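# Spread the wrapping paper flat around the flowers

## Task

Open out the folded wrapping paper on the table so it is spread and close to flat, with each flower still straight and resting on the paper (only a flower's head and a short piece of its stem may hang over the paper's edge), then declare the job finished.

## Robot and tools

Robot: two arms, left_arm and right_arm, each ending in a five-finger hand. right_arm has a right hand and left_arm a mirrored left hand. Bases sit near (+0.027, +0.260, 0) m for left_arm and (+0.037, -0.269, 0) m for right_arm, turned very slightly about z. A camera stand stands behind the arms.

Scene frame: origin at table-top height, halfway between the nominal bases; +x points out over the table, +z up, left_arm is on the +y side (image left/right does not match arm names). Reported end_effector_position (m) and end_effector_quat_wxyz are in this frame and may be a few cm off, more at long reach.

Hand point: a point fixed to the palm, 0.05 m in front of it and 0.15 m from the wrist face. Its +z runs along the straight fingers, +y out of the palm, +x across the palm away from the thumb on the right hand (toward the thumb on the left hand). Straight fingers extend 0.06-0.07 m past the point along +z and sit 0.06 m behind it along -y. A wrist bracket on the little-finger side can strike things.

Row layout (used by execute_actions and move): one flat list of 28 numbers, each in [-1, 1], always covering both arms: left dx, dy, dz, rx, ry, rz, then left little, ring, middle, index, thumb_bend, thumb_turn, force_limit, speed; then the same 14 for the right arm. dx..rz are an offset, not a pose: measured from that arm's Hand target at the start of the action (or move), along the Hand target's own axes. Scale: 1.0 = 0.6 m for dx/dy/dz and 180 degrees for the rotation vector rx/ry/rz. Every row of one action counts from the same start, not from the previous row, and repeating an offset in a new call moves further. Six zeros re-request the current Hand target. Orientation commands are clipped to within 40 degrees of the measured orientation each step.

Hand numbers are absolute targets, not offsets: fingers and thumb_bend +1 open/straight, -1 curled; thumb_turn +1 beside the palm, -1 opposite the fingers. force_limit maps -1..+1 to about 0..10 N at the fingertip (0..15 N for the thumb motors). speed rises linearly from near zero at -1 to full at +0.48 and stays full above. There is no 'no change' value: to keep a hand as is, resend the last eight hand numbers you actually sent; if none sent yet, send hand_measured plus hand_force_limit and hand_speed. For a gentle grip close with speed -0.94 or lower. To loosen, send a target more open than hand_measured.

execute_actions(actions, cameras): actions is a list of actions; each action is a list of up to 15 rows, one per 1/30 s step; a short action holds its last row to 15 steps. Images appear only if actions is empty or cameras names them (["all"] for every camera).

move(target, speed, blend, blocking, cameras): target is one 28-number row or a list of up to 15 rows, every row's offsets counted from the same starting Hand targets. speed in m/s, 0.002 to 4.3, default 0.25 (turns up to twice that in rad/s), one value or one per target. blend in m rounds corners between listed targets; 0 stops at each. Paths end together, take at least 0.5 s and stop at 10 s. Moves do not avoid obstacles or the other arm. Avoid paths passing close to an arm's own base. The result adds a 'move:' line: done, off_target, moving, held or fault, plus limits (paced = pose clipped, held = steps withheld).

wait(seconds 0-10, cameras) lets time pass with commands held; stop(cameras) brakes a running move; zoom_image(camera, region [x0,y0,x1,y1] pixels, at most 504x504) enlarges part of the newest image of cam_high, cam_low, cam_left_wrist or cam_right_wrist (each 672x504); show_instructions shows reference pages; finished_scene(scene) ends the current scene, irreversibly, and is how you say you are done.

Results: each arm's Hand target (base for next offsets), end_effector_position, Joint positions, velocities (omitted when all within noise), torques, motor temperatures, and per hand hand_measured, hand_stopped_by (moving, target, force, stalled, fault), hand_load_n (positive = finger pushed open; a drop to about 0 means the grip is lost), hand_force_limit, hand_speed. Execute results also list positions at some steps.

Behaviour: arms follow loosely and often rest 1-3 cm (up to 5 cm) short, usually low, without touching anything; send the missing distance as a new offset. A blocked arm keeps pressing until commanded back past its hand point. Holding loads or stretching heats motors; at 100 °C the arm drops for a while (MOTOR HOT warns at 85 °C).

Avoid: anything falling or being left off the table, dropping or releasing moving items, fast impacts, hard pushes on the table or fixtures, crushing or bending flowers, overloading fingers, and any contact or squeeze between the two hands.

Each tool is called after "Emit:" as name(argument=value, ...) on one line, values as JSON.

Reference images:

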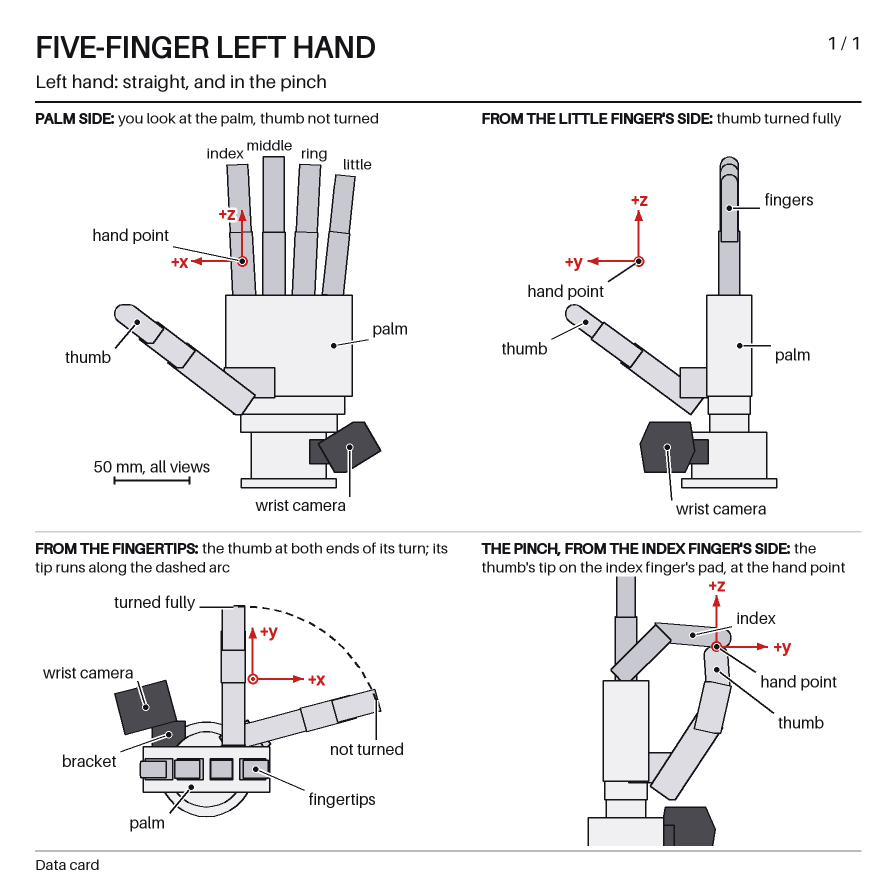

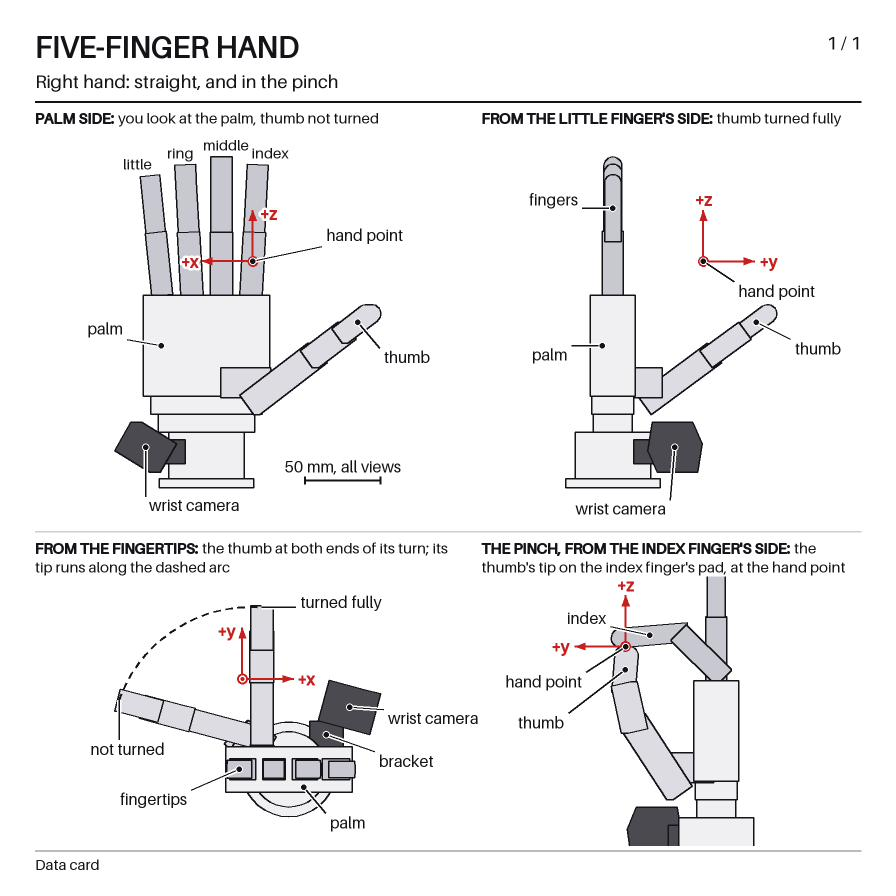

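## Session

Emit:
execute_actions(actions=[])

Scene clock: 0.00 s.
left_arm: end_effector_position=(+0.5182, +0.4984, +0.1282) hand_measured=(+1.000, +1.000, +1.000, +1.000, +1.000, +1.000) hand_load_n=(+0.0, +0.0, +0.0, +0.0, +0.0, +0.0) hand_stopped_by=(target, target, target, target, target, target) hand_force_limit=0.00 hand_speed=-0.80 end_effector_quat_wxyz=(+0.113, -0.278, +0.953, -0.030) | right_arm: end_effector_position=(+0.5082, +0.0134, +0.3774) hand_measured=(+1.000, +1.000, +1.000, +1.000, +1.000, +1.000) hand_load_n=(+0.0, +0.0, +0.0, +0.0, +0.0, +0.0) hand_stopped_by=(target, target, target, target, target, target) hand_force_limit=0.00 hand_speed=-0.80 end_effector_quat_wxyz=(+0.428, -0.417, +0.718, +0.358)
Joint positions: left_arm=[0.406 1.745 1.51 -1.117 0.081 1.378] | right_arm=[0.191 1.407 1.263 -0.541 -0.93 1.16]
Joint velocities: within noise
Joint torques (N m): no reading
Motor temperatures (°C): left_arm=[38 32 28 31 36 25] | right_arm=[30 29 28 25 33 31]
Heat: left arm: hottest waist 38 °C; right arm: hottest wrist yaw 33 °C.
Hand target: left_arm +0.5287, +0.5019, +0.1436; +0.133, -0.275, +0.952, -0.029 | right_arm +0.5117, +0.0143, +0.3903; +0.439, -0.421, +0.710, +0.356

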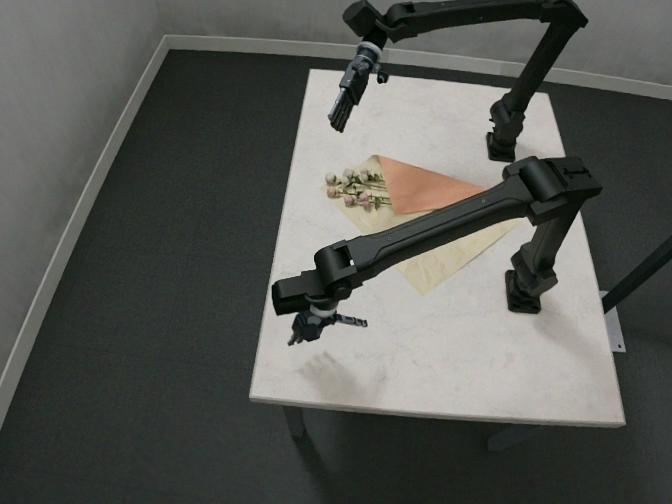

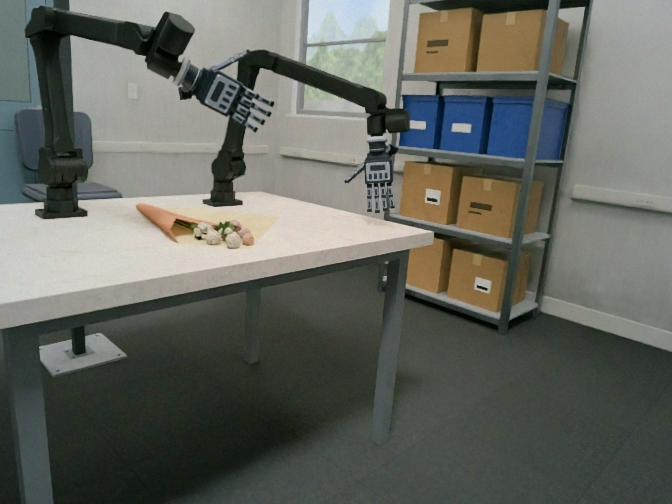

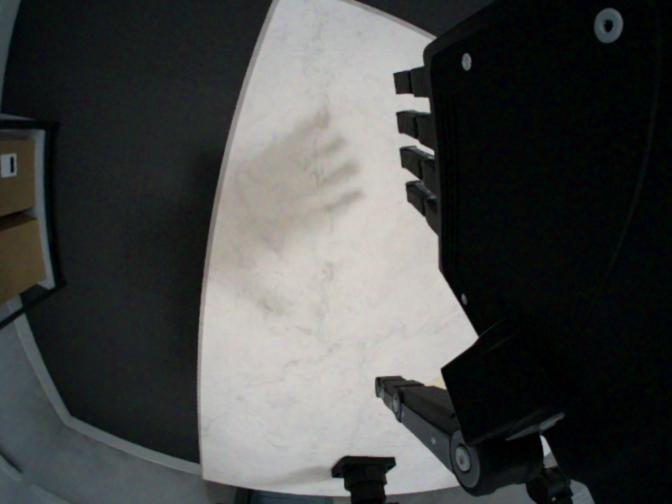

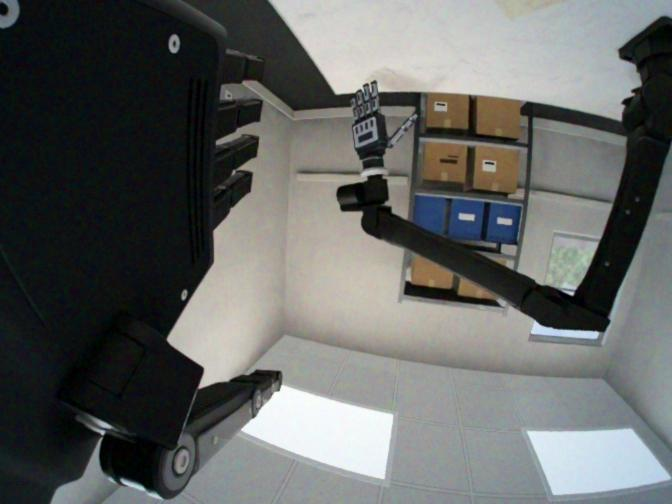

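Emit:
zoom_image(camera="cam_high", region=[300, 130, 550, 310])

Emit:
zoom_image(camera="cam_low", region=[120, 180, 300, 270])

Scaled by 2.016 from the camera's 672x504 image, which has a finer 960x720 frame.

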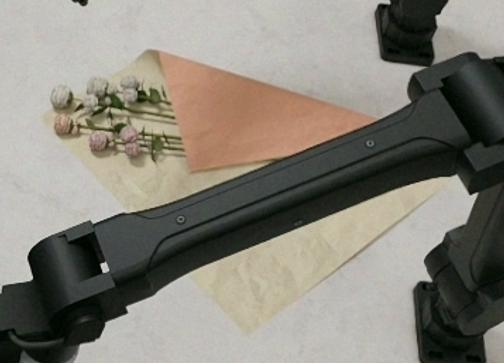

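Scaled by 2.800 from the camera's 672x504 image, which has a finer 960x720 frame.

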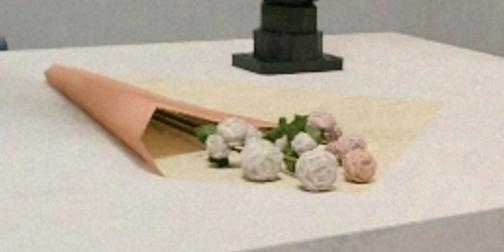

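Emit:
move(target=[0.186,0.416,-0.371,-0.0487,-0.0263,-0.198,1,1,1,1,1,1,0,-0.8,0.188,0.145,0.084,-0.291,0.318,-0.488,1,1,1,1,1,1,0,-0.8], speed=0.35, cameras=["all"])

Scene clock: 142.50 s.
left_arm: end_effector_position=(+0.2428, +0.6415, +0.2665) hand_measured=(+1.000, +1.000, +1.000, +1.000, +1.000, +1.000) hand_load_n=(+0.0, +0.0, +0.0, +0.0, +0.0, +0.0) hand_stopped_by=(target, target, target, target, target, target) hand_force_limit=0.00 hand_speed=-0.80 end_effector_quat_wxyz=(+0.099, -0.565, +0.819, +0.003) | right_arm: end_effector_position=(+0.4156, +0.0556, +0.2814) hand_measured=(+1.000, +1.000, +1.000, +1.000, +1.000, +1.000) hand_load_n=(+0.0, +0.0, +0.0, +0.0, +0.0, +0.0) hand_stopped_by=(target, target, target, target, target, target) hand_force_limit=0.00 hand_speed=-0.80 end_effector_quat_wxyz=(-0.028, +0.986, -0.162, +0.019)
Joint positions: left_arm=[0.991 1.462 1.532 -1.453 0.064 1.326] | right_arm=[0.73 1.795 1.976 -1.684 -0.006 -0.53]
Joint torques (N m): left_arm=[-1.08 -10.64 11.82 0.18 0.14 -0.01] | right_arm=[1.03 -12.69 9.89 -0.06 0.12 -0.27]
Motor temperatures (°C): left_arm=[36 37 36 29 32 25] | right_arm=[29 30 39 25 31 27]
Heat: left arm: hottest shoulder 37 °C; right arm: hottest elbow 39 °C.
Hand target: left_arm +0.2492, +0.6504, +0.2990; +0.135, -0.563, +0.815, +0.014 | right_arm +0.4195, +0.0603, +0.2799; +0.000, +0.989, -0.148, +0.000
Off the commanded pose: left_arm 0.034 m, 4 deg | right_arm 0.006 m, 4 deg.
joint sent to its limit (right arm) — joint 4 (wrist pitch), lower limit. The joint targets are off in orientation, not in position.
move: off_target (left_arm, right_arm)
camera_calibration:
cam_left_wrist: T_world_to_cam=[[0.824892, -0.560791, 0.0711878, 0.134922], [-0.546609, -0.759172, 0.353379, 0.523175], [-0.144128, -0.330411, -0.932768, 0.610619], [0, 0, 0, 1]] pos_world=[0.262684, 0.674598, 0.375082]
cam_right_wrist: T_world_to_cam=[[-0.0649374, -0.997388, -0.0316317, 0.0845142], [-0.86145, 0.0400309, 0.506263, 0.210996], [-0.503674, 0.0601245, -0.861799, 0.562857], [0, 0, 0, 1]] pos_world=[0.470747, 0.0420055, 0.380924]

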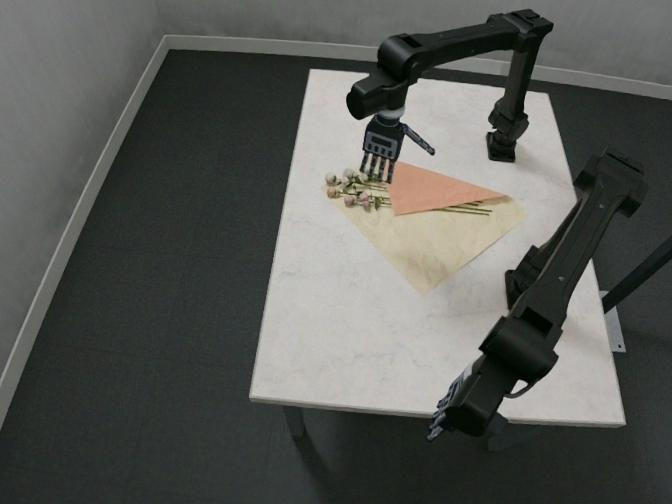

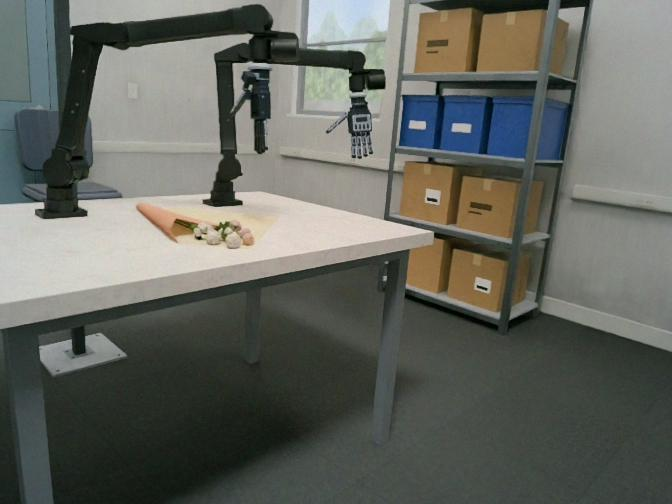

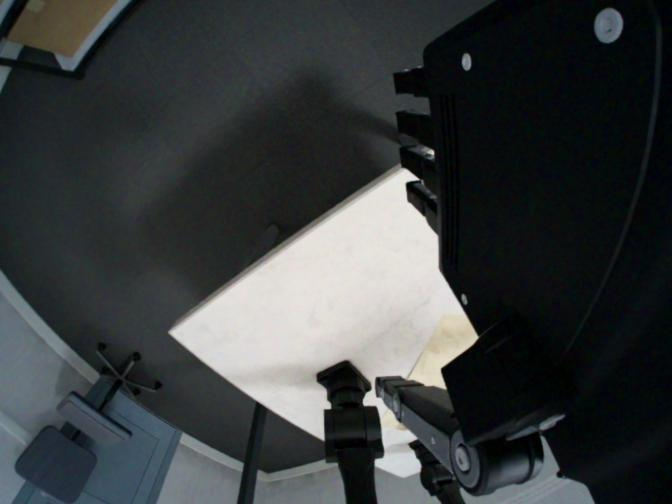

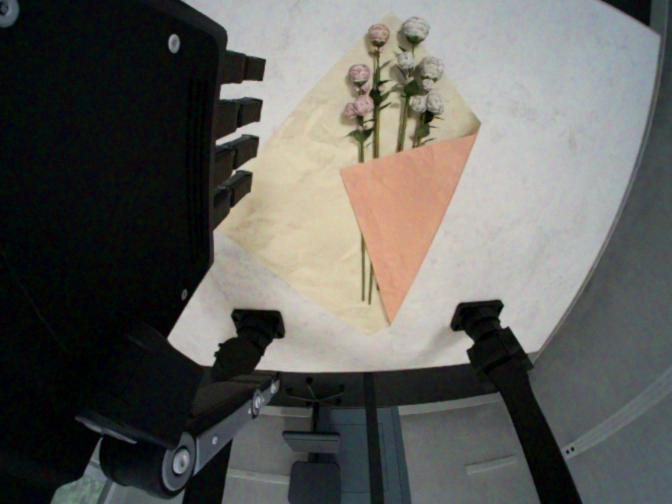

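Emit:
zoom_image(camera="cam_right_wrist", region=[320, 100, 500, 340])

Emit:
zoom_image(camera="cam_low", region=[120, 180, 300, 270])

Scaled by 2.100 from the camera's 672x504 image, which has a finer 960x720 frame.

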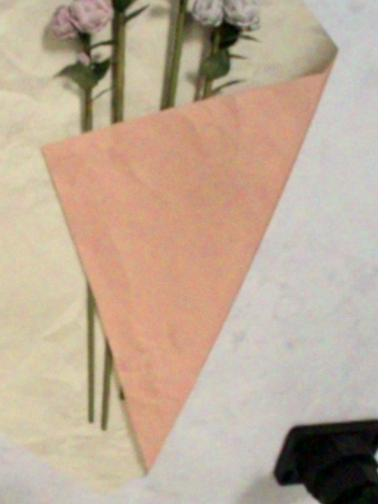

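Scaled by 2.800 from the camera's 672x504 image, which has a finer 960x720 frame.

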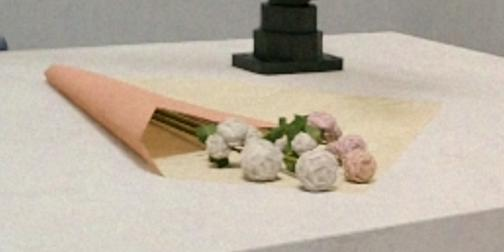

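Emit:
zoom_image(camera="cam_low", region=[165, 195, 265, 260])

Emit:
zoom_image(camera="cam_high", region=[310, 140, 540, 300])

Scaled by 5.040 from the camera's 672x504 image, which has a finer 960x720 frame.

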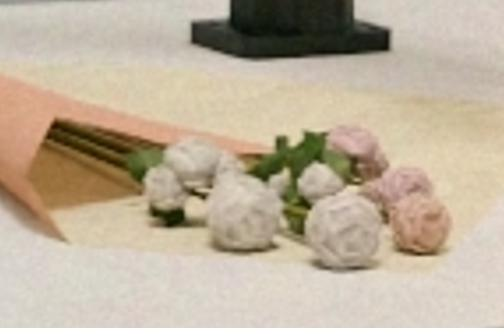

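Scaled by 2.191 from the camera's 672x504 image, which has a finer 960x720 frame.

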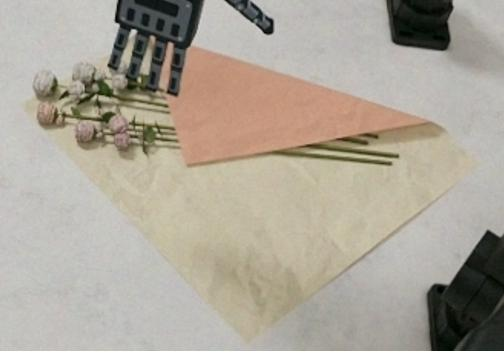

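Emit:
move(target=[0,0,0,0,0,0,1,1,1,1,1,1,0,-0.8,-0.070,-0.057,0.258,0,0,0,-1,-1,-1,0.0,1,-1,0,0.2], speed=0.3, cameras=["cam_right_wrist","cam_low"])

Scene clock: 259.50 s.
left_arm: end_effector_position=(+0.2428, +0.6415, +0.2665) hand_measured=(+1.000, +1.000, +1.000, +1.000, +1.000, +1.000) hand_load_n=(+0.0, +0.0, +0.0, +0.0, +0.0, +0.0) hand_stopped_by=(target, target, target, target, target, target) hand_force_limit=0.00 hand_speed=-0.80 end_effector_quat_wxyz=(+0.099, -0.565, +0.819, +0.003) | right_arm: end_effector_position=(+0.3908, +0.1003, +0.1290) hand_measured=(-1.000, -1.000, -1.000, +0.000, +1.000, -1.000) hand_load_n=(+0.0, +0.0, +0.0, +0.0, +0.0, +0.0) hand_stopped_by=(target, target, target, target, target, target) hand_force_limit=0.00 hand_speed=0.20 end_effector_quat_wxyz=(+0.002, +0.990, -0.141, -0.004)
Joint positions: left_arm=[0.991 1.462 1.532 -1.453 0.064 1.326] | right_arm=[0.822 1.892 1.703 -1.389 -0.003 -0.479]
Joint torques (N m): left_arm=[-0.85 -10.93 11.97 0.16 0.13 -0.03] | right_arm=[0.91 -14.62 7.62 0.64 0.04 0.08]
Motor temperatures (°C): left_arm=[35 38 42 28 30 24] | right_arm=[29 32 38 25 30 26]
Heat: left arm: hottest elbow 42 °C; right arm: hottest elbow 38 °C.
Hand target: left_arm +0.2492, +0.6504, +0.2990; +0.135, -0.563, +0.815, +0.014 | right_arm +0.3892, +0.1053, +0.1251; +0.000, +0.989, -0.148, +0.000
Off the commanded pose: left_arm 0.034 m, 4 deg | right_arm 0.006 m, 1 deg.
move: off_target (left_arm)
camera_calibration:
cam_right_wrist: T_world_to_cam=[[-0.0236722, -0.999431, 0.0240345, 0.0995752], [-0.834573, 0.0329917, 0.549908, 0.249554], [-0.550388, -0.00704104, -0.834879, 0.437869], [0, 0, 0, 1]] pos_world=[0.451626, 0.0943684, 0.225943]
Images, in order (width x height): cam_low 672x504, cam_right_wrist 672x504.

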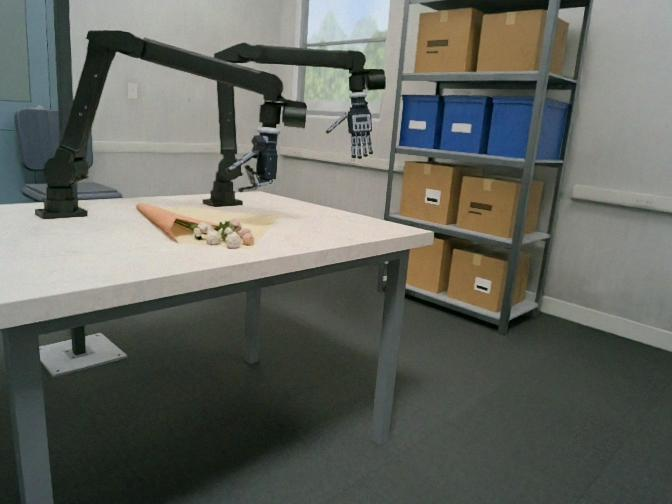

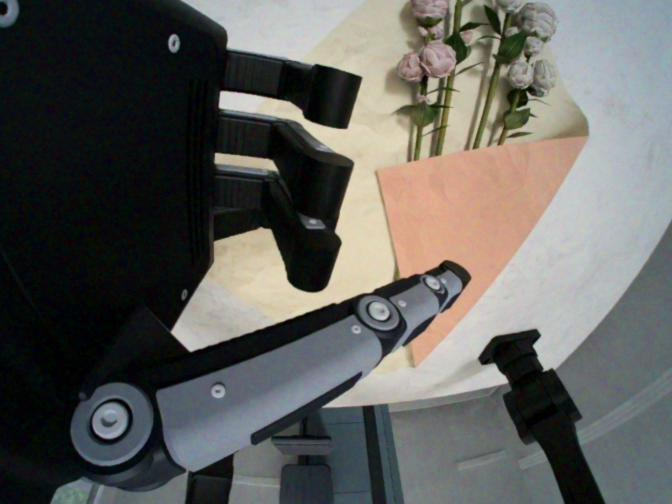

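Emit:
move(target=[0,0,0,0,0,0,1,1,1,1,1,1,0,-0.8,0,0.0385,0.14,0,0,0,-1,-1,-1,0.0,1,-1,0,0.2], speed=0.2, cameras=["cam_right_wrist","cam_low"])

Emit:
zoom_image(camera="cam_low", region=[165, 175, 285, 260])

Scene clock: 288.17 s.
left_arm: end_effector_position=(+0.2428, +0.6415, +0.2665) hand_measured=(+1.000, +1.000, +1.000, +1.000, +1.000, +1.000) hand_load_n=(+0.0, +0.0, +0.0, +0.0, +0.0, +0.0) hand_stopped_by=(target, target, target, target, target, target) hand_force_limit=0.00 hand_speed=-0.80 end_effector_quat_wxyz=(+0.099, -0.565, +0.819, +0.003) | right_arm: end_effector_position=(+0.3797, +0.0887, +0.0518) hand_measured=(-1.000, -1.000, -1.000, +0.000, +1.000, -1.000) hand_load_n=(+0.0, +0.0, +0.0, +0.0, +0.0, +0.0) hand_stopped_by=(target, target, target, target, target, target) hand_force_limit=0.00 hand_speed=0.20 end_effector_quat_wxyz=(-0.005, +0.990, -0.141, +0.002)
Joint positions: left_arm=[0.991 1.462 1.532 -1.453 0.064 1.326] | right_arm=[0.822 1.897 1.502 -1.165 -0.003 -0.479]
Joint torques (N m): left_arm=[-1.03 -10.81 11.97 0.08 0.14 -0.02] | right_arm=[-0.32 -13.51 6.49 0.64 0.04 -0.11]
Heat: left arm: hottest elbow 43 °C; right arm: hottest elbow 35 °C.
Hand target: left_arm +0.2492, +0.6504, +0.2990; +0.135, -0.563, +0.815, +0.014 | right_arm +0.3824, +0.0832, +0.0409; +0.000, +0.989, -0.148, +0.000
Off the commanded pose: left_arm 0.034 m, 4 deg | right_arm 0.012 m, 1 deg.
move: off_target (left_arm, right_arm)
camera_calibration:
cam_right_wrist: T_world_to_cam=[[-0.0238326, -0.99966, 0.0105359, 0.0903199], [-0.841458, 0.0257491, 0.539708, 0.286911], [-0.539796, 0.00399713, -0.841786, 0.362608], [0, 0, 0, 1]] pos_world=[0.439311, 0.0814522, 0.149439]
Images, in order (width x height): cam_low 672x504, cam_right_wrist 672x504.

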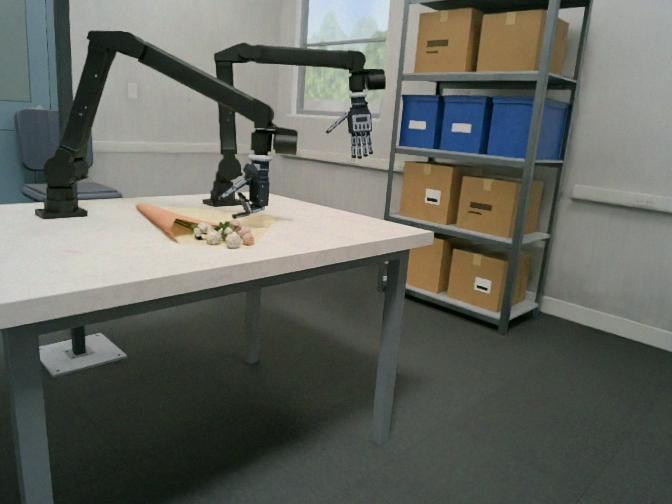

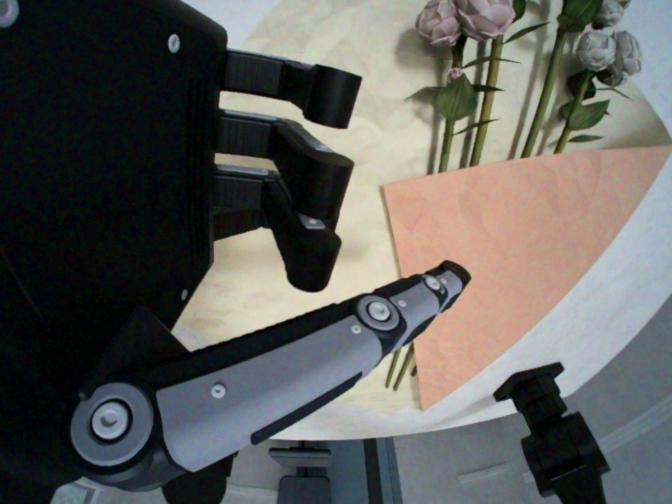

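Scaled by 4.200 from the camera's 672x504 image, which has a finer 960x720 frame.

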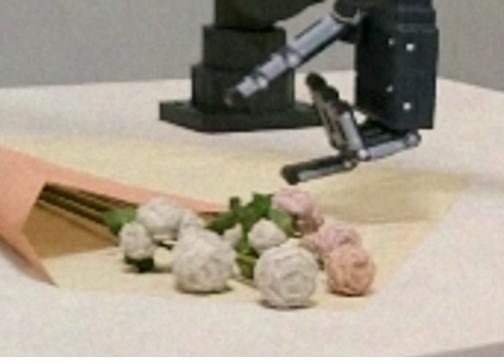

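Emit:
zoom_image(camera="cam_right_wrist", region=[200, 120, 480, 330])

Scaled by 1.800 from the camera's 672x504 image, which has a finer 960x720 frame.

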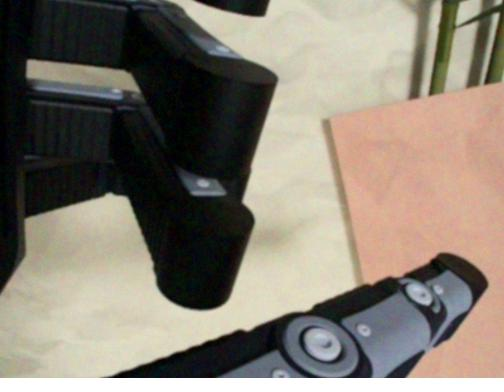

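Emit:
move(target=[0,0,0,0,0,0,1,1,1,1,1,1,0,-0.8,0.011,0.014,0.04,0,0,0,-1,-1,-1,0.0,1,-1,0,0.2], speed=0.1, cameras=["cam_right_wrist","cam_low"])

Emit:
zoom_image(camera="cam_low", region=[165, 175, 285, 260])

Scene clock: 327.43 s.
left_arm: end_effector_position=(+0.2428, +0.6415, +0.2665) hand_measured=(+1.000, +1.000, +1.000, +1.000, +1.000, +1.000) hand_load_n=(+0.0, +0.0, +0.0, +0.0, +0.0, +0.0) hand_stopped_by=(target, target, target, target, target, target) hand_force_limit=0.00 hand_speed=-0.80 end_effector_quat_wxyz=(+0.099, -0.565, +0.819, +0.003) | right_arm: end_effector_position=(+0.3805, +0.0820, +0.0298) hand_measured=(-1.000, -1.000, -1.000, +0.000, +1.000, -1.000) hand_load_n=(+0.0, +0.5, +0.5, -1.5, +0.0, +0.0) hand_stopped_by=(target, target, target, target, target, target) hand_force_limit=0.00 hand_speed=0.20 end_effector_quat_wxyz=(-0.006, +0.989, -0.150, +0.002)
Joint positions: left_arm=[0.991 1.462 1.532 -1.453 0.064 1.326] | right_arm=[0.811 1.91 1.459 -1.109 -0.003 -0.473]
Joint torques (N m): left_arm=[-0.62 -10.75 11.82 0.13 0.14 0] | right_arm=[-0.79 -13.1 6.26 0.81 0.05 -0.27]
Heat: left arm: hottest elbow 43 °C; right arm: hottest shoulder 34 °C.
Hand target: left_arm +0.2492, +0.6504, +0.2990; +0.135, -0.563, +0.815, +0.014 | right_arm +0.3862, +0.0733, +0.0170; +0.000, +0.989, -0.148, +0.000
Off the commanded pose: left_arm 0.034 m, 4 deg | right_arm 0.017 m, 1 deg.
move: off_target (left_arm, right_arm)
camera_calibration:
cam_right_wrist: T_world_to_cam=[[-0.0414415, -0.999091, 0.0100236, 0.0905978], [-0.841123, 0.0403002, 0.53934, 0.29836], [-0.539254, 0.01392, -0.842028, 0.343533], [0, 0, 0, 1]] pos_world=[0.439963, 0.0737095, 0.127439]
Images, in order (width x height): cam_low 672x504, cam_right_wrist 672x504.

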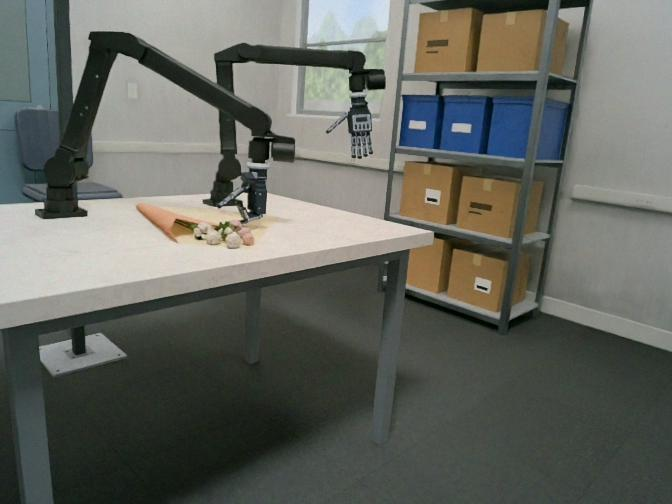

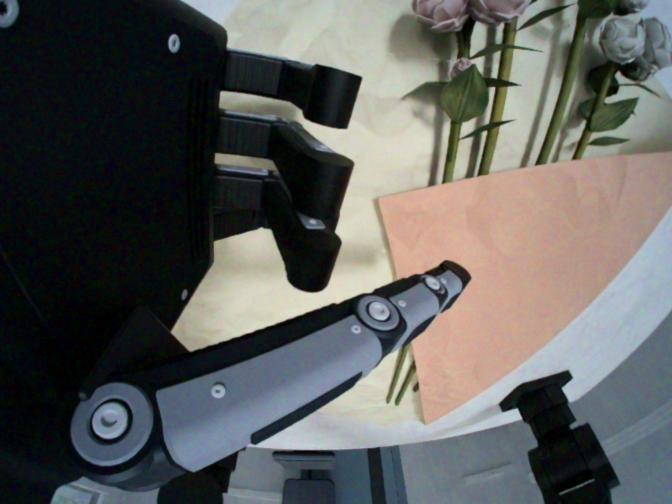

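Scaled by 4.200 from the camera's 672x504 image, which has a finer 960x720 frame.

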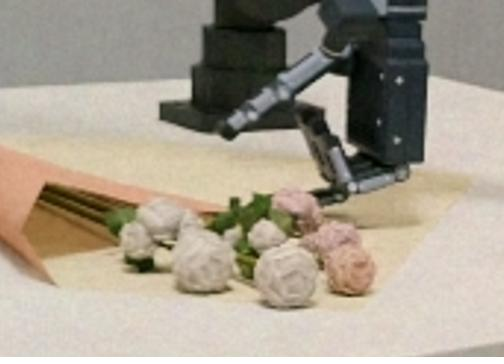

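Emit:
move(target=[0,0,0,0,0,0,1,1,1,1,1,1,0,-0.8,0.0218,0.0857,-0.005,0,0,0,-1,-1,-1,0.0,1,-1,0,0.2], speed=0.06, cameras=["cam_right_wrist","cam_low"])

Emit:
zoom_image(camera="cam_low", region=[165, 175, 285, 260])

Scene clock: 356.70 s.
left_arm: end_effector_position=(+0.2428, +0.6415, +0.2665) hand_measured=(+1.000, +1.000, +1.000, +1.000, +1.000, +1.000) hand_load_n=(+0.0, +0.0, +0.0, +0.0, +0.0, +0.0) hand_stopped_by=(target, target, target, target, target, target) hand_force_limit=0.00 hand_speed=-0.80 end_effector_quat_wxyz=(+0.099, -0.565, +0.819, +0.003) | right_arm: end_effector_position=(+0.3793, +0.0355, +0.0291) hand_measured=(-1.000, -1.000, -1.000, +0.000, +1.000, -1.000) hand_load_n=(+0.0, +0.0, +0.0, -2.5, +0.0, +0.0) hand_stopped_by=(target, target, target, target, target, target) hand_force_limit=0.00 hand_speed=0.20 end_effector_quat_wxyz=(-0.007, +0.988, -0.152, +0.001)
Joint positions: left_arm=[0.991 1.462 1.532 -1.453 0.064 1.326] | right_arm=[0.748 1.834 1.342 -1.067 -0.008 -0.532]
Joint torques (N m): left_arm=[-0.62 -11.05 11.86 0.21 0.1 0] | right_arm=[-1.32 -13.04 5.15 0.65 0.2 -0.37]
Heat: left arm: hottest elbow 44 °C; right arm: hottest elbow 34 °C.
Hand target: left_arm +0.2492, +0.6504, +0.2990; +0.135, -0.563, +0.815, +0.014 | right_arm +0.3837, +0.0201, +0.0200; +0.000, +0.989, -0.148, +0.000
Off the commanded pose: left_arm 0.034 m, 4 deg | right_arm 0.018 m, 1 deg.
move: off_target (left_arm, right_arm)
camera_calibration:
cam_right_wrist: T_world_to_cam=[[-0.0456282, -0.998933, 0.00715199, 0.0456914], [-0.839539, 0.0422257, 0.541656, 0.298864], [-0.54138, 0.0187104, -0.84057, 0.343496], [0, 0, 0, 1]] pos_world=[0.438955, 0.0265959, 0.126524]
Images, in order (width x height): cam_low 672x504, cam_right_wrist 672x504.

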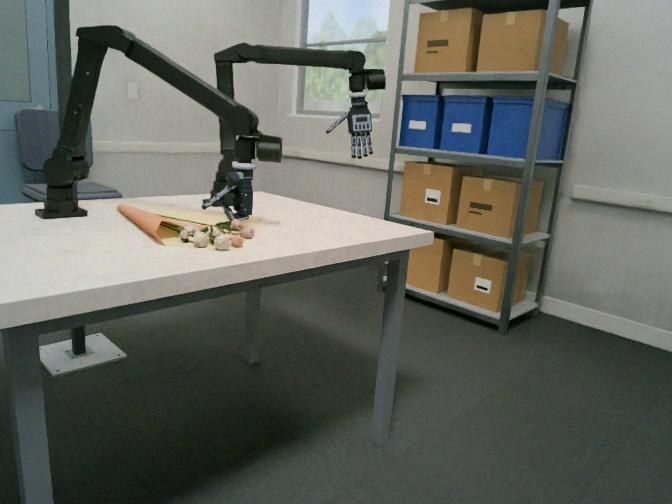

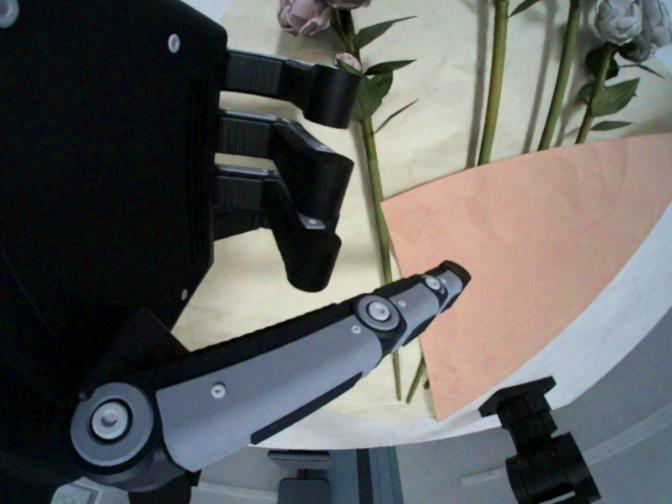

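Scaled by 4.200 from the camera's 672x504 image, which has a finer 960x720 frame.

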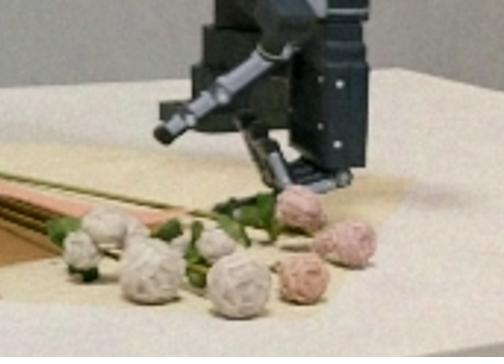

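Emit:
move(target=[[0,0,0,0,0,0,1,1,1,1,1,1,0,-0.8,0,0,-0.167,0,0,0,-1,-1,-1,0.0,1,-1,0,0.2],[0,0,0,0,0,0,1,1,1,1,1,1,0,-0.8,0.174,0.191,-0.417,0,0,0.489,-1,-1,-1,0.0,1,-1,0,0.2],[0,0,0,0,0,0,1,1,1,1,1,1,0,-0.8,0.174,0.191,-0.417,0,0,0.489,0,0,0,0.0,-1,-1,0,0.2]], speed=0.3, cameras=["cam_right_wrist","cam_low","cam_high"])

Emit:
zoom_image(camera="cam_low", region=[105, 185, 265, 265])

Scene clock: 499.90 s.
left_arm: end_effector_position=(+0.2428, +0.6415, +0.2665) hand_measured=(+1.000, +1.000, +1.000, +1.000, +1.000, +1.000) hand_load_n=(+0.0, +0.0, +0.0, +0.0, +0.0, +0.0) hand_stopped_by=(target, target, target, target, target, target) hand_force_limit=0.00 hand_speed=-0.80 end_effector_quat_wxyz=(+0.099, -0.565, +0.819, +0.003) | right_arm: end_effector_position=(+0.4353, -0.1194, +0.2481) hand_measured=(+0.000, +0.000, +0.000, +0.000, -0.746, -1.000) hand_load_n=(+0.0, +0.0, +1.5, +0.5, +12.5, +2.0) hand_stopped_by=(target, target, target, target, force, target) hand_force_limit=0.00 hand_speed=0.20 end_effector_quat_wxyz=(-0.027, -0.620, +0.784, +0.012)
Joint positions: left_arm=[0.991 1.462 1.532 -1.453 0.064 1.326] | right_arm=[0.247 1.587 1.601 -1.644 0.001 0.466]
Joint torques (N m): left_arm=[-0.85 -10.81 11.85 0.08 0.13 0.01] | right_arm=[-0.5 -11.81 12.92 -0.34 0.11 0.07]
Heat: left arm: hottest elbow 45 °C; right arm: hottest elbow 34 °C.
Hand target: left_arm +0.2492, +0.6504, +0.2990; +0.135, -0.563, +0.815, +0.014 | right_arm +0.4501, -0.1197, +0.2703; +0.000, -0.609, +0.793, +0.000
Off the commanded pose: left_arm 0.034 m, 4 deg | right_arm 0.027 m, 4 deg.
move: off_target (left_arm, right_arm); target 3's new numbers were sent with right_arm's hand 0.027 m and 4 deg from that target
camera_calibration:
cam_right_wrist: T_world_to_cam=[[-0.996578, -0.0264035, 0.0783244, 0.404331], [0.0192869, 0.847163, 0.530984, -0.0414029], [-0.0803733, 0.530677, -0.843755, 0.422062], [0, 0, 0, 1]] pos_world=[0.437668, -0.178228, 0.346432]
Images, in order (width x height): cam_high 672x504, cam_low 672x504, cam_right_wrist 672x504.

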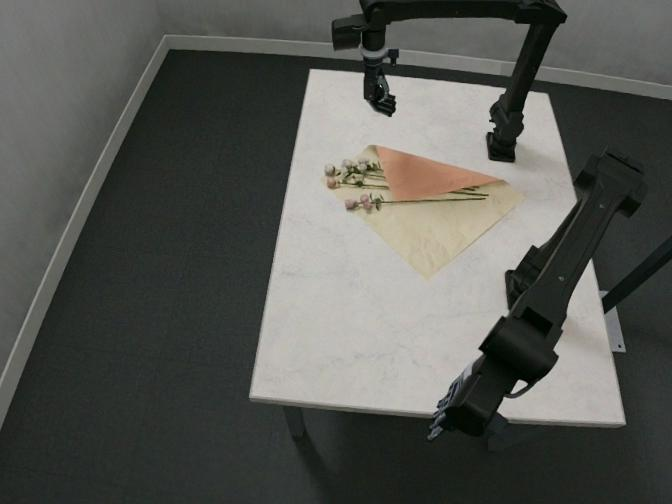

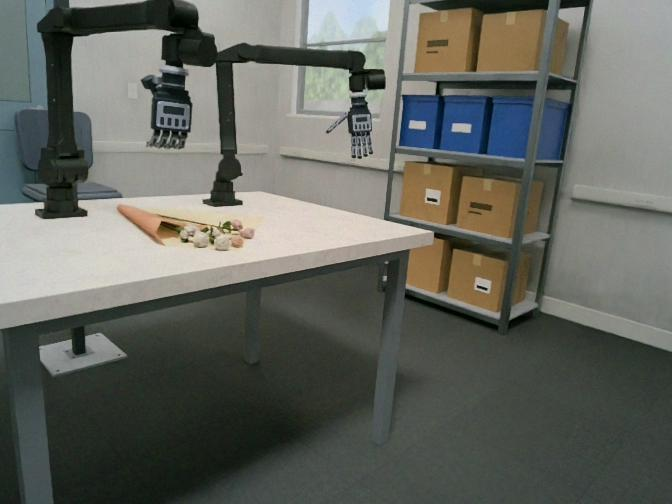

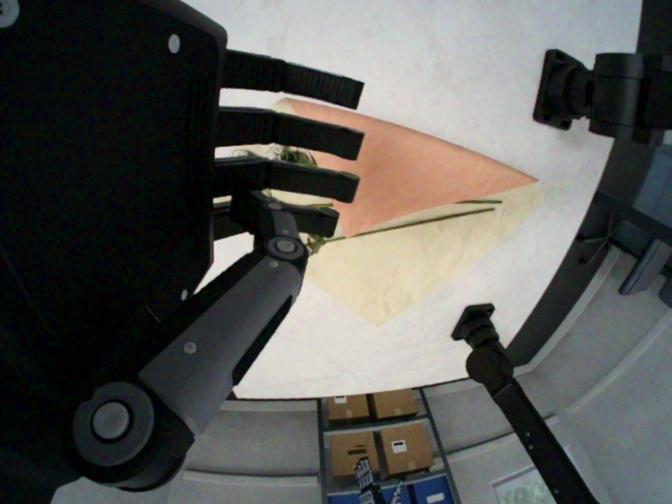

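Scaled by 3.150 from the camera's 672x504 image, which has a finer 960x720 frame.

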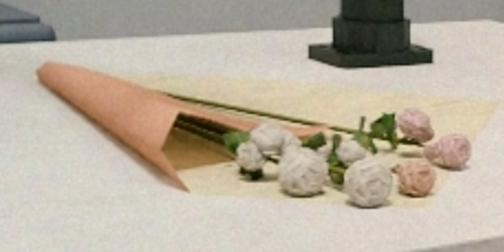

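Emit:
move(target=[0,0,0,0,0,0,1,1,1,1,1,1,0,-0.8,0.083,-0.1085,0.233,0,0,0.083,-1,-1,0,0,1,1,0,0.2], speed=0.3, cameras=["cam_right_wrist"])

Scene clock: 604.40 s.
left_arm: end_effector_position=(+0.2428, +0.6415, +0.2665) hand_measured=(+1.000, +1.000, +1.000, +1.000, +1.000, +1.000) hand_load_n=(+0.0, +0.0, +0.0, +0.0, +0.0, +0.0) hand_stopped_by=(target, target, target, target, target, target) hand_force_limit=0.00 hand_speed=-0.80 end_effector_quat_wxyz=(+0.099, -0.565, +0.819, +0.003) | right_arm: end_effector_position=(+0.4965, -0.1831, +0.1345) hand_measured=(-1.000, -1.000, +0.000, +0.000, +1.000, +1.000) hand_load_n=(+0.0, +0.0, +0.0, +0.0, +0.0, +0.0) hand_stopped_by=(target, target, target, target, target, target) hand_force_limit=0.00 hand_speed=0.20 end_effector_quat_wxyz=(-0.003, -0.512, +0.859, -0.001)
Joint positions: left_arm=[0.991 1.462 1.532 -1.453 0.064 1.326] | right_arm=[0.078 1.679 1.423 -1.319 0.004 0.559]
Joint torques (N m): left_arm=[-1.38 -10.99 11.86 0.29 0.13 0] | right_arm=[-0.21 -11.87 7.43 0.62 -0.01 0.08]
Motor temperatures (°C): left_arm=[33 38 47 26 27 24] | right_arm=[28 32 42 24 28 25]
Heat: left arm: hottest elbow 47 °C; right arm: hottest elbow 42 °C.
Hand target: left_arm +0.2492, +0.6504, +0.2990; +0.135, -0.563, +0.815, +0.014 | right_arm +0.5000, -0.1848, +0.1305; +0.000, -0.500, +0.866, +0.000
Off the commanded pose: left_arm 0.034 m, 4 deg | right_arm 0.006 m, 2 deg.
move: off_target (left_arm)
camera_calibration:
cam_right_wrist: T_world_to_cam=[[-0.972035, 0.233636, 0.0237062, 0.51534], [0.209234, 0.815806, 0.539149, -0.0293919], [0.106625, 0.529032, -0.841877, 0.271589], [0, 0, 0, 1]] pos_world=[0.47812, -0.240103, 0.232274]
Images, in order (width x height): cam_right_wrist 672x504.

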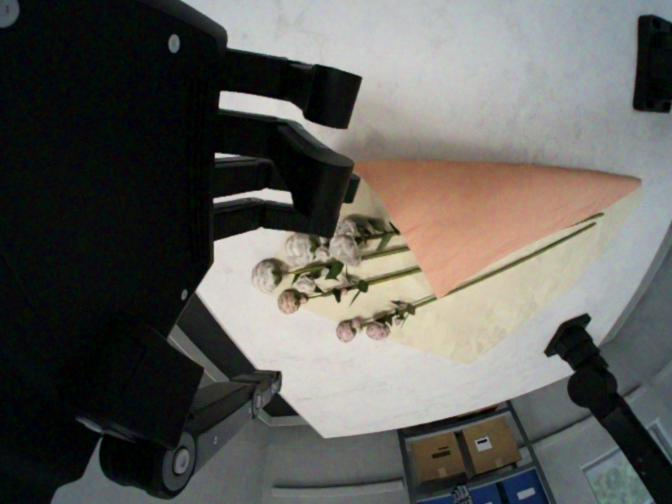

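Emit:
move(target=[[0,0,0,0,0,0,1,1,1,1,1,1,0,-0.8,0,0,0.142,0,0,0,-1,-1,0,0,1,1,0,0.2],[0,0,0,0,0,0,1,1,1,1,1,1,0,-0.8,0,0.125,0.142,0,0,0,-1,-1,0,0,1,1,0,0.2]], speed=[0.2,0.08], cameras=["cam_right_wrist","cam_low"])

Emit:
zoom_image(camera="cam_low", region=[105, 165, 265, 265])

Scene clock: 635.53 s.
left_arm: end_effector_position=(+0.2428, +0.6415, +0.2665) hand_measured=(+1.000, +1.000, +1.000, +1.000, +1.000, +1.000) hand_load_n=(+0.0, +0.0, +0.0, +0.0, +0.0, +0.0) hand_stopped_by=(target, target, target, target, target, target) hand_force_limit=0.00 hand_speed=-0.80 end_effector_quat_wxyz=(+0.099, -0.565, +0.819, +0.003) | right_arm: end_effector_position=(+0.4373, -0.1556, +0.0442) hand_measured=(-1.000, -1.000, +0.000, +0.000, +1.000, +1.000) hand_load_n=(+0.0, +0.0, +0.0, +0.0, +0.0, +0.0) hand_stopped_by=(target, target, target, target, target, target) hand_force_limit=0.00 hand_speed=0.20 end_effector_quat_wxyz=(-0.007, -0.502, +0.865, +0.001)
Joint positions: left_arm=[0.991 1.462 1.532 -1.453 0.064 1.326] | right_arm=[0.147 1.635 1.109 -1.058 0.004 0.651]
Joint torques (N m): left_arm=[-1.2 -10.93 11.92 0.17 0.12 0.01] | right_arm=[1.61 -11.58 5.86 0.54 -0.04 0.08]
Heat: left arm: hottest elbow 47 °C; right arm: hottest elbow 38 °C.
Hand target: left_arm +0.2492, +0.6504, +0.2990; +0.135, -0.563, +0.815, +0.014 | right_arm +0.4350, -0.1475, +0.0453; +0.000, -0.500, +0.866, +0.000
Off the commanded pose: left_arm 0.034 m, 4 deg | right_arm 0.009 m, 1 deg.
move: off_target (left_arm)
camera_calibration:
cam_right_wrist: T_world_to_cam=[[-0.966159, 0.256025, 0.0314463, 0.454116], [0.23251, 0.811592, 0.535965, -0.00151915], [0.111699, 0.525138, -0.843655, 0.184517], [0, 0, 0, 1]] pos_world=[0.41849, -0.211929, 0.142203]
Images, in order (width x height): cam_low 672x504, cam_right_wrist 672x504.

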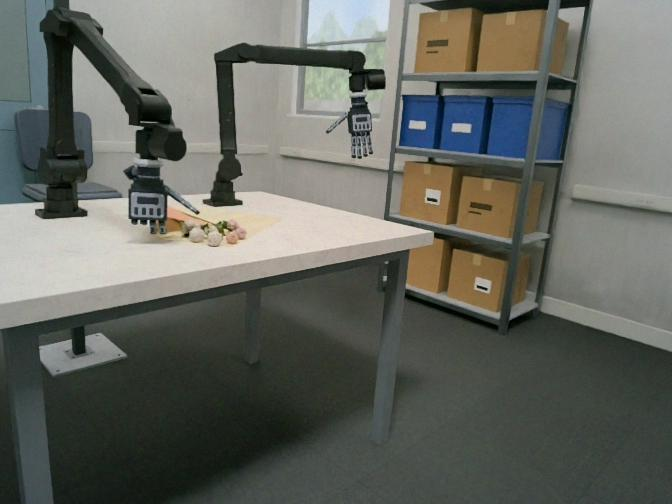

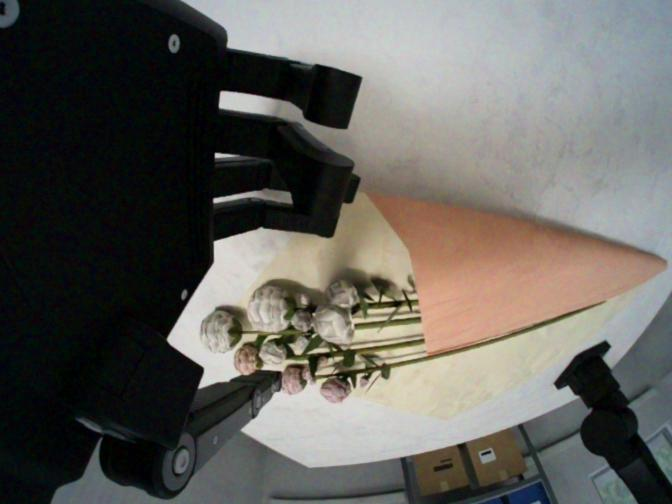

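Scaled by 3.150 from the camera's 672x504 image, which has a finer 960x720 frame.

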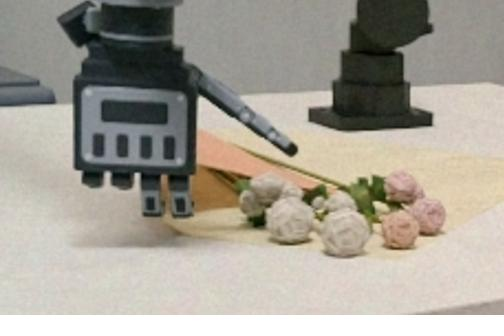

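Emit:
wait(seconds=0, cameras=["cam_high"])

Emit:
zoom_image(camera="cam_high", region=[310, 110, 550, 290])

Scene clock: 656.23 s.
left_arm: end_effector_position=(+0.2428, +0.6415, +0.2665) hand_measured=(+1.000, +1.000, +1.000, +1.000, +1.000, +1.000) hand_load_n=(+0.0, +0.0, +0.0, +0.0, +0.0, +0.0) hand_stopped_by=(target, target, target, target, target, target) hand_force_limit=0.00 hand_speed=-0.80 end_effector_quat_wxyz=(+0.099, -0.565, +0.819, +0.003) | right_arm: end_effector_position=(+0.4373, -0.1556, +0.0442) hand_measured=(-1.000, -1.000, +0.000, +0.000, +1.000, +1.000) hand_load_n=(+0.0, +0.0, +0.0, +0.0, +0.0, +0.0) hand_stopped_by=(target, target, target, target, target, target) hand_force_limit=0.00 hand_speed=0.20 end_effector_quat_wxyz=(-0.007, -0.502, +0.865, +0.001)
Joint positions: left_arm=[0.991 1.462 1.532 -1.453 0.064 1.326] | right_arm=[0.147 1.635 1.109 -1.058 0.004 0.651]
Joint torques (N m): left_arm=[-0.79 -11.11 11.92 0.14 0.13 0.02] | right_arm=[1.61 -11.69 5.83 0.57 -0.03 0.08]
Motor temperatures (°C): left_arm=[32 38 47 25 27 24] | right_arm=[28 32 36 24 28 25]
Heat: left arm: hottest elbow 47 °C; right arm: hottest elbow 36 °C.
Hand target: left_arm +0.2492, +0.6504, +0.2990; +0.135, -0.563, +0.815, +0.014 | right_arm +0.4350, -0.1475, +0.0453; +0.000, -0.500, +0.866, +0.000
Off the commanded pose: left_arm 0.034 m, 4 deg | right_arm 0.009 m, 1 deg.
Images, in order (width x height): cam_high 672x504.

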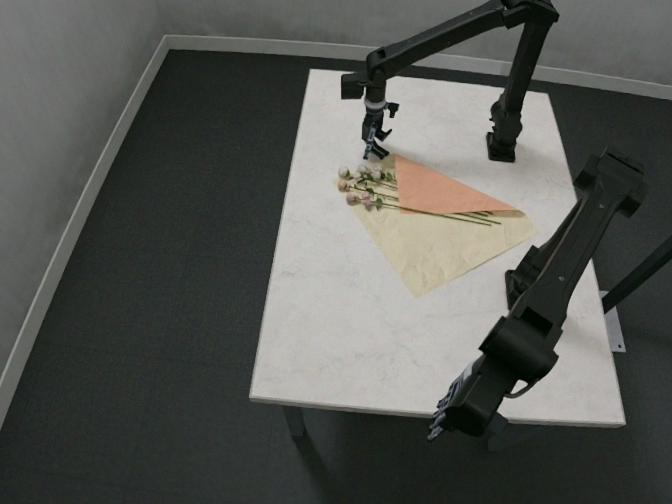

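Scaled by 2.100 from the camera's 672x504 image, which has a finer 960x720 frame.

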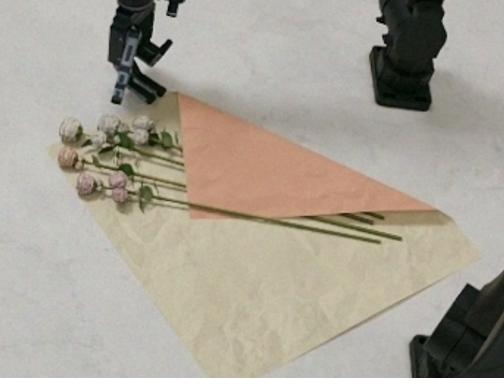

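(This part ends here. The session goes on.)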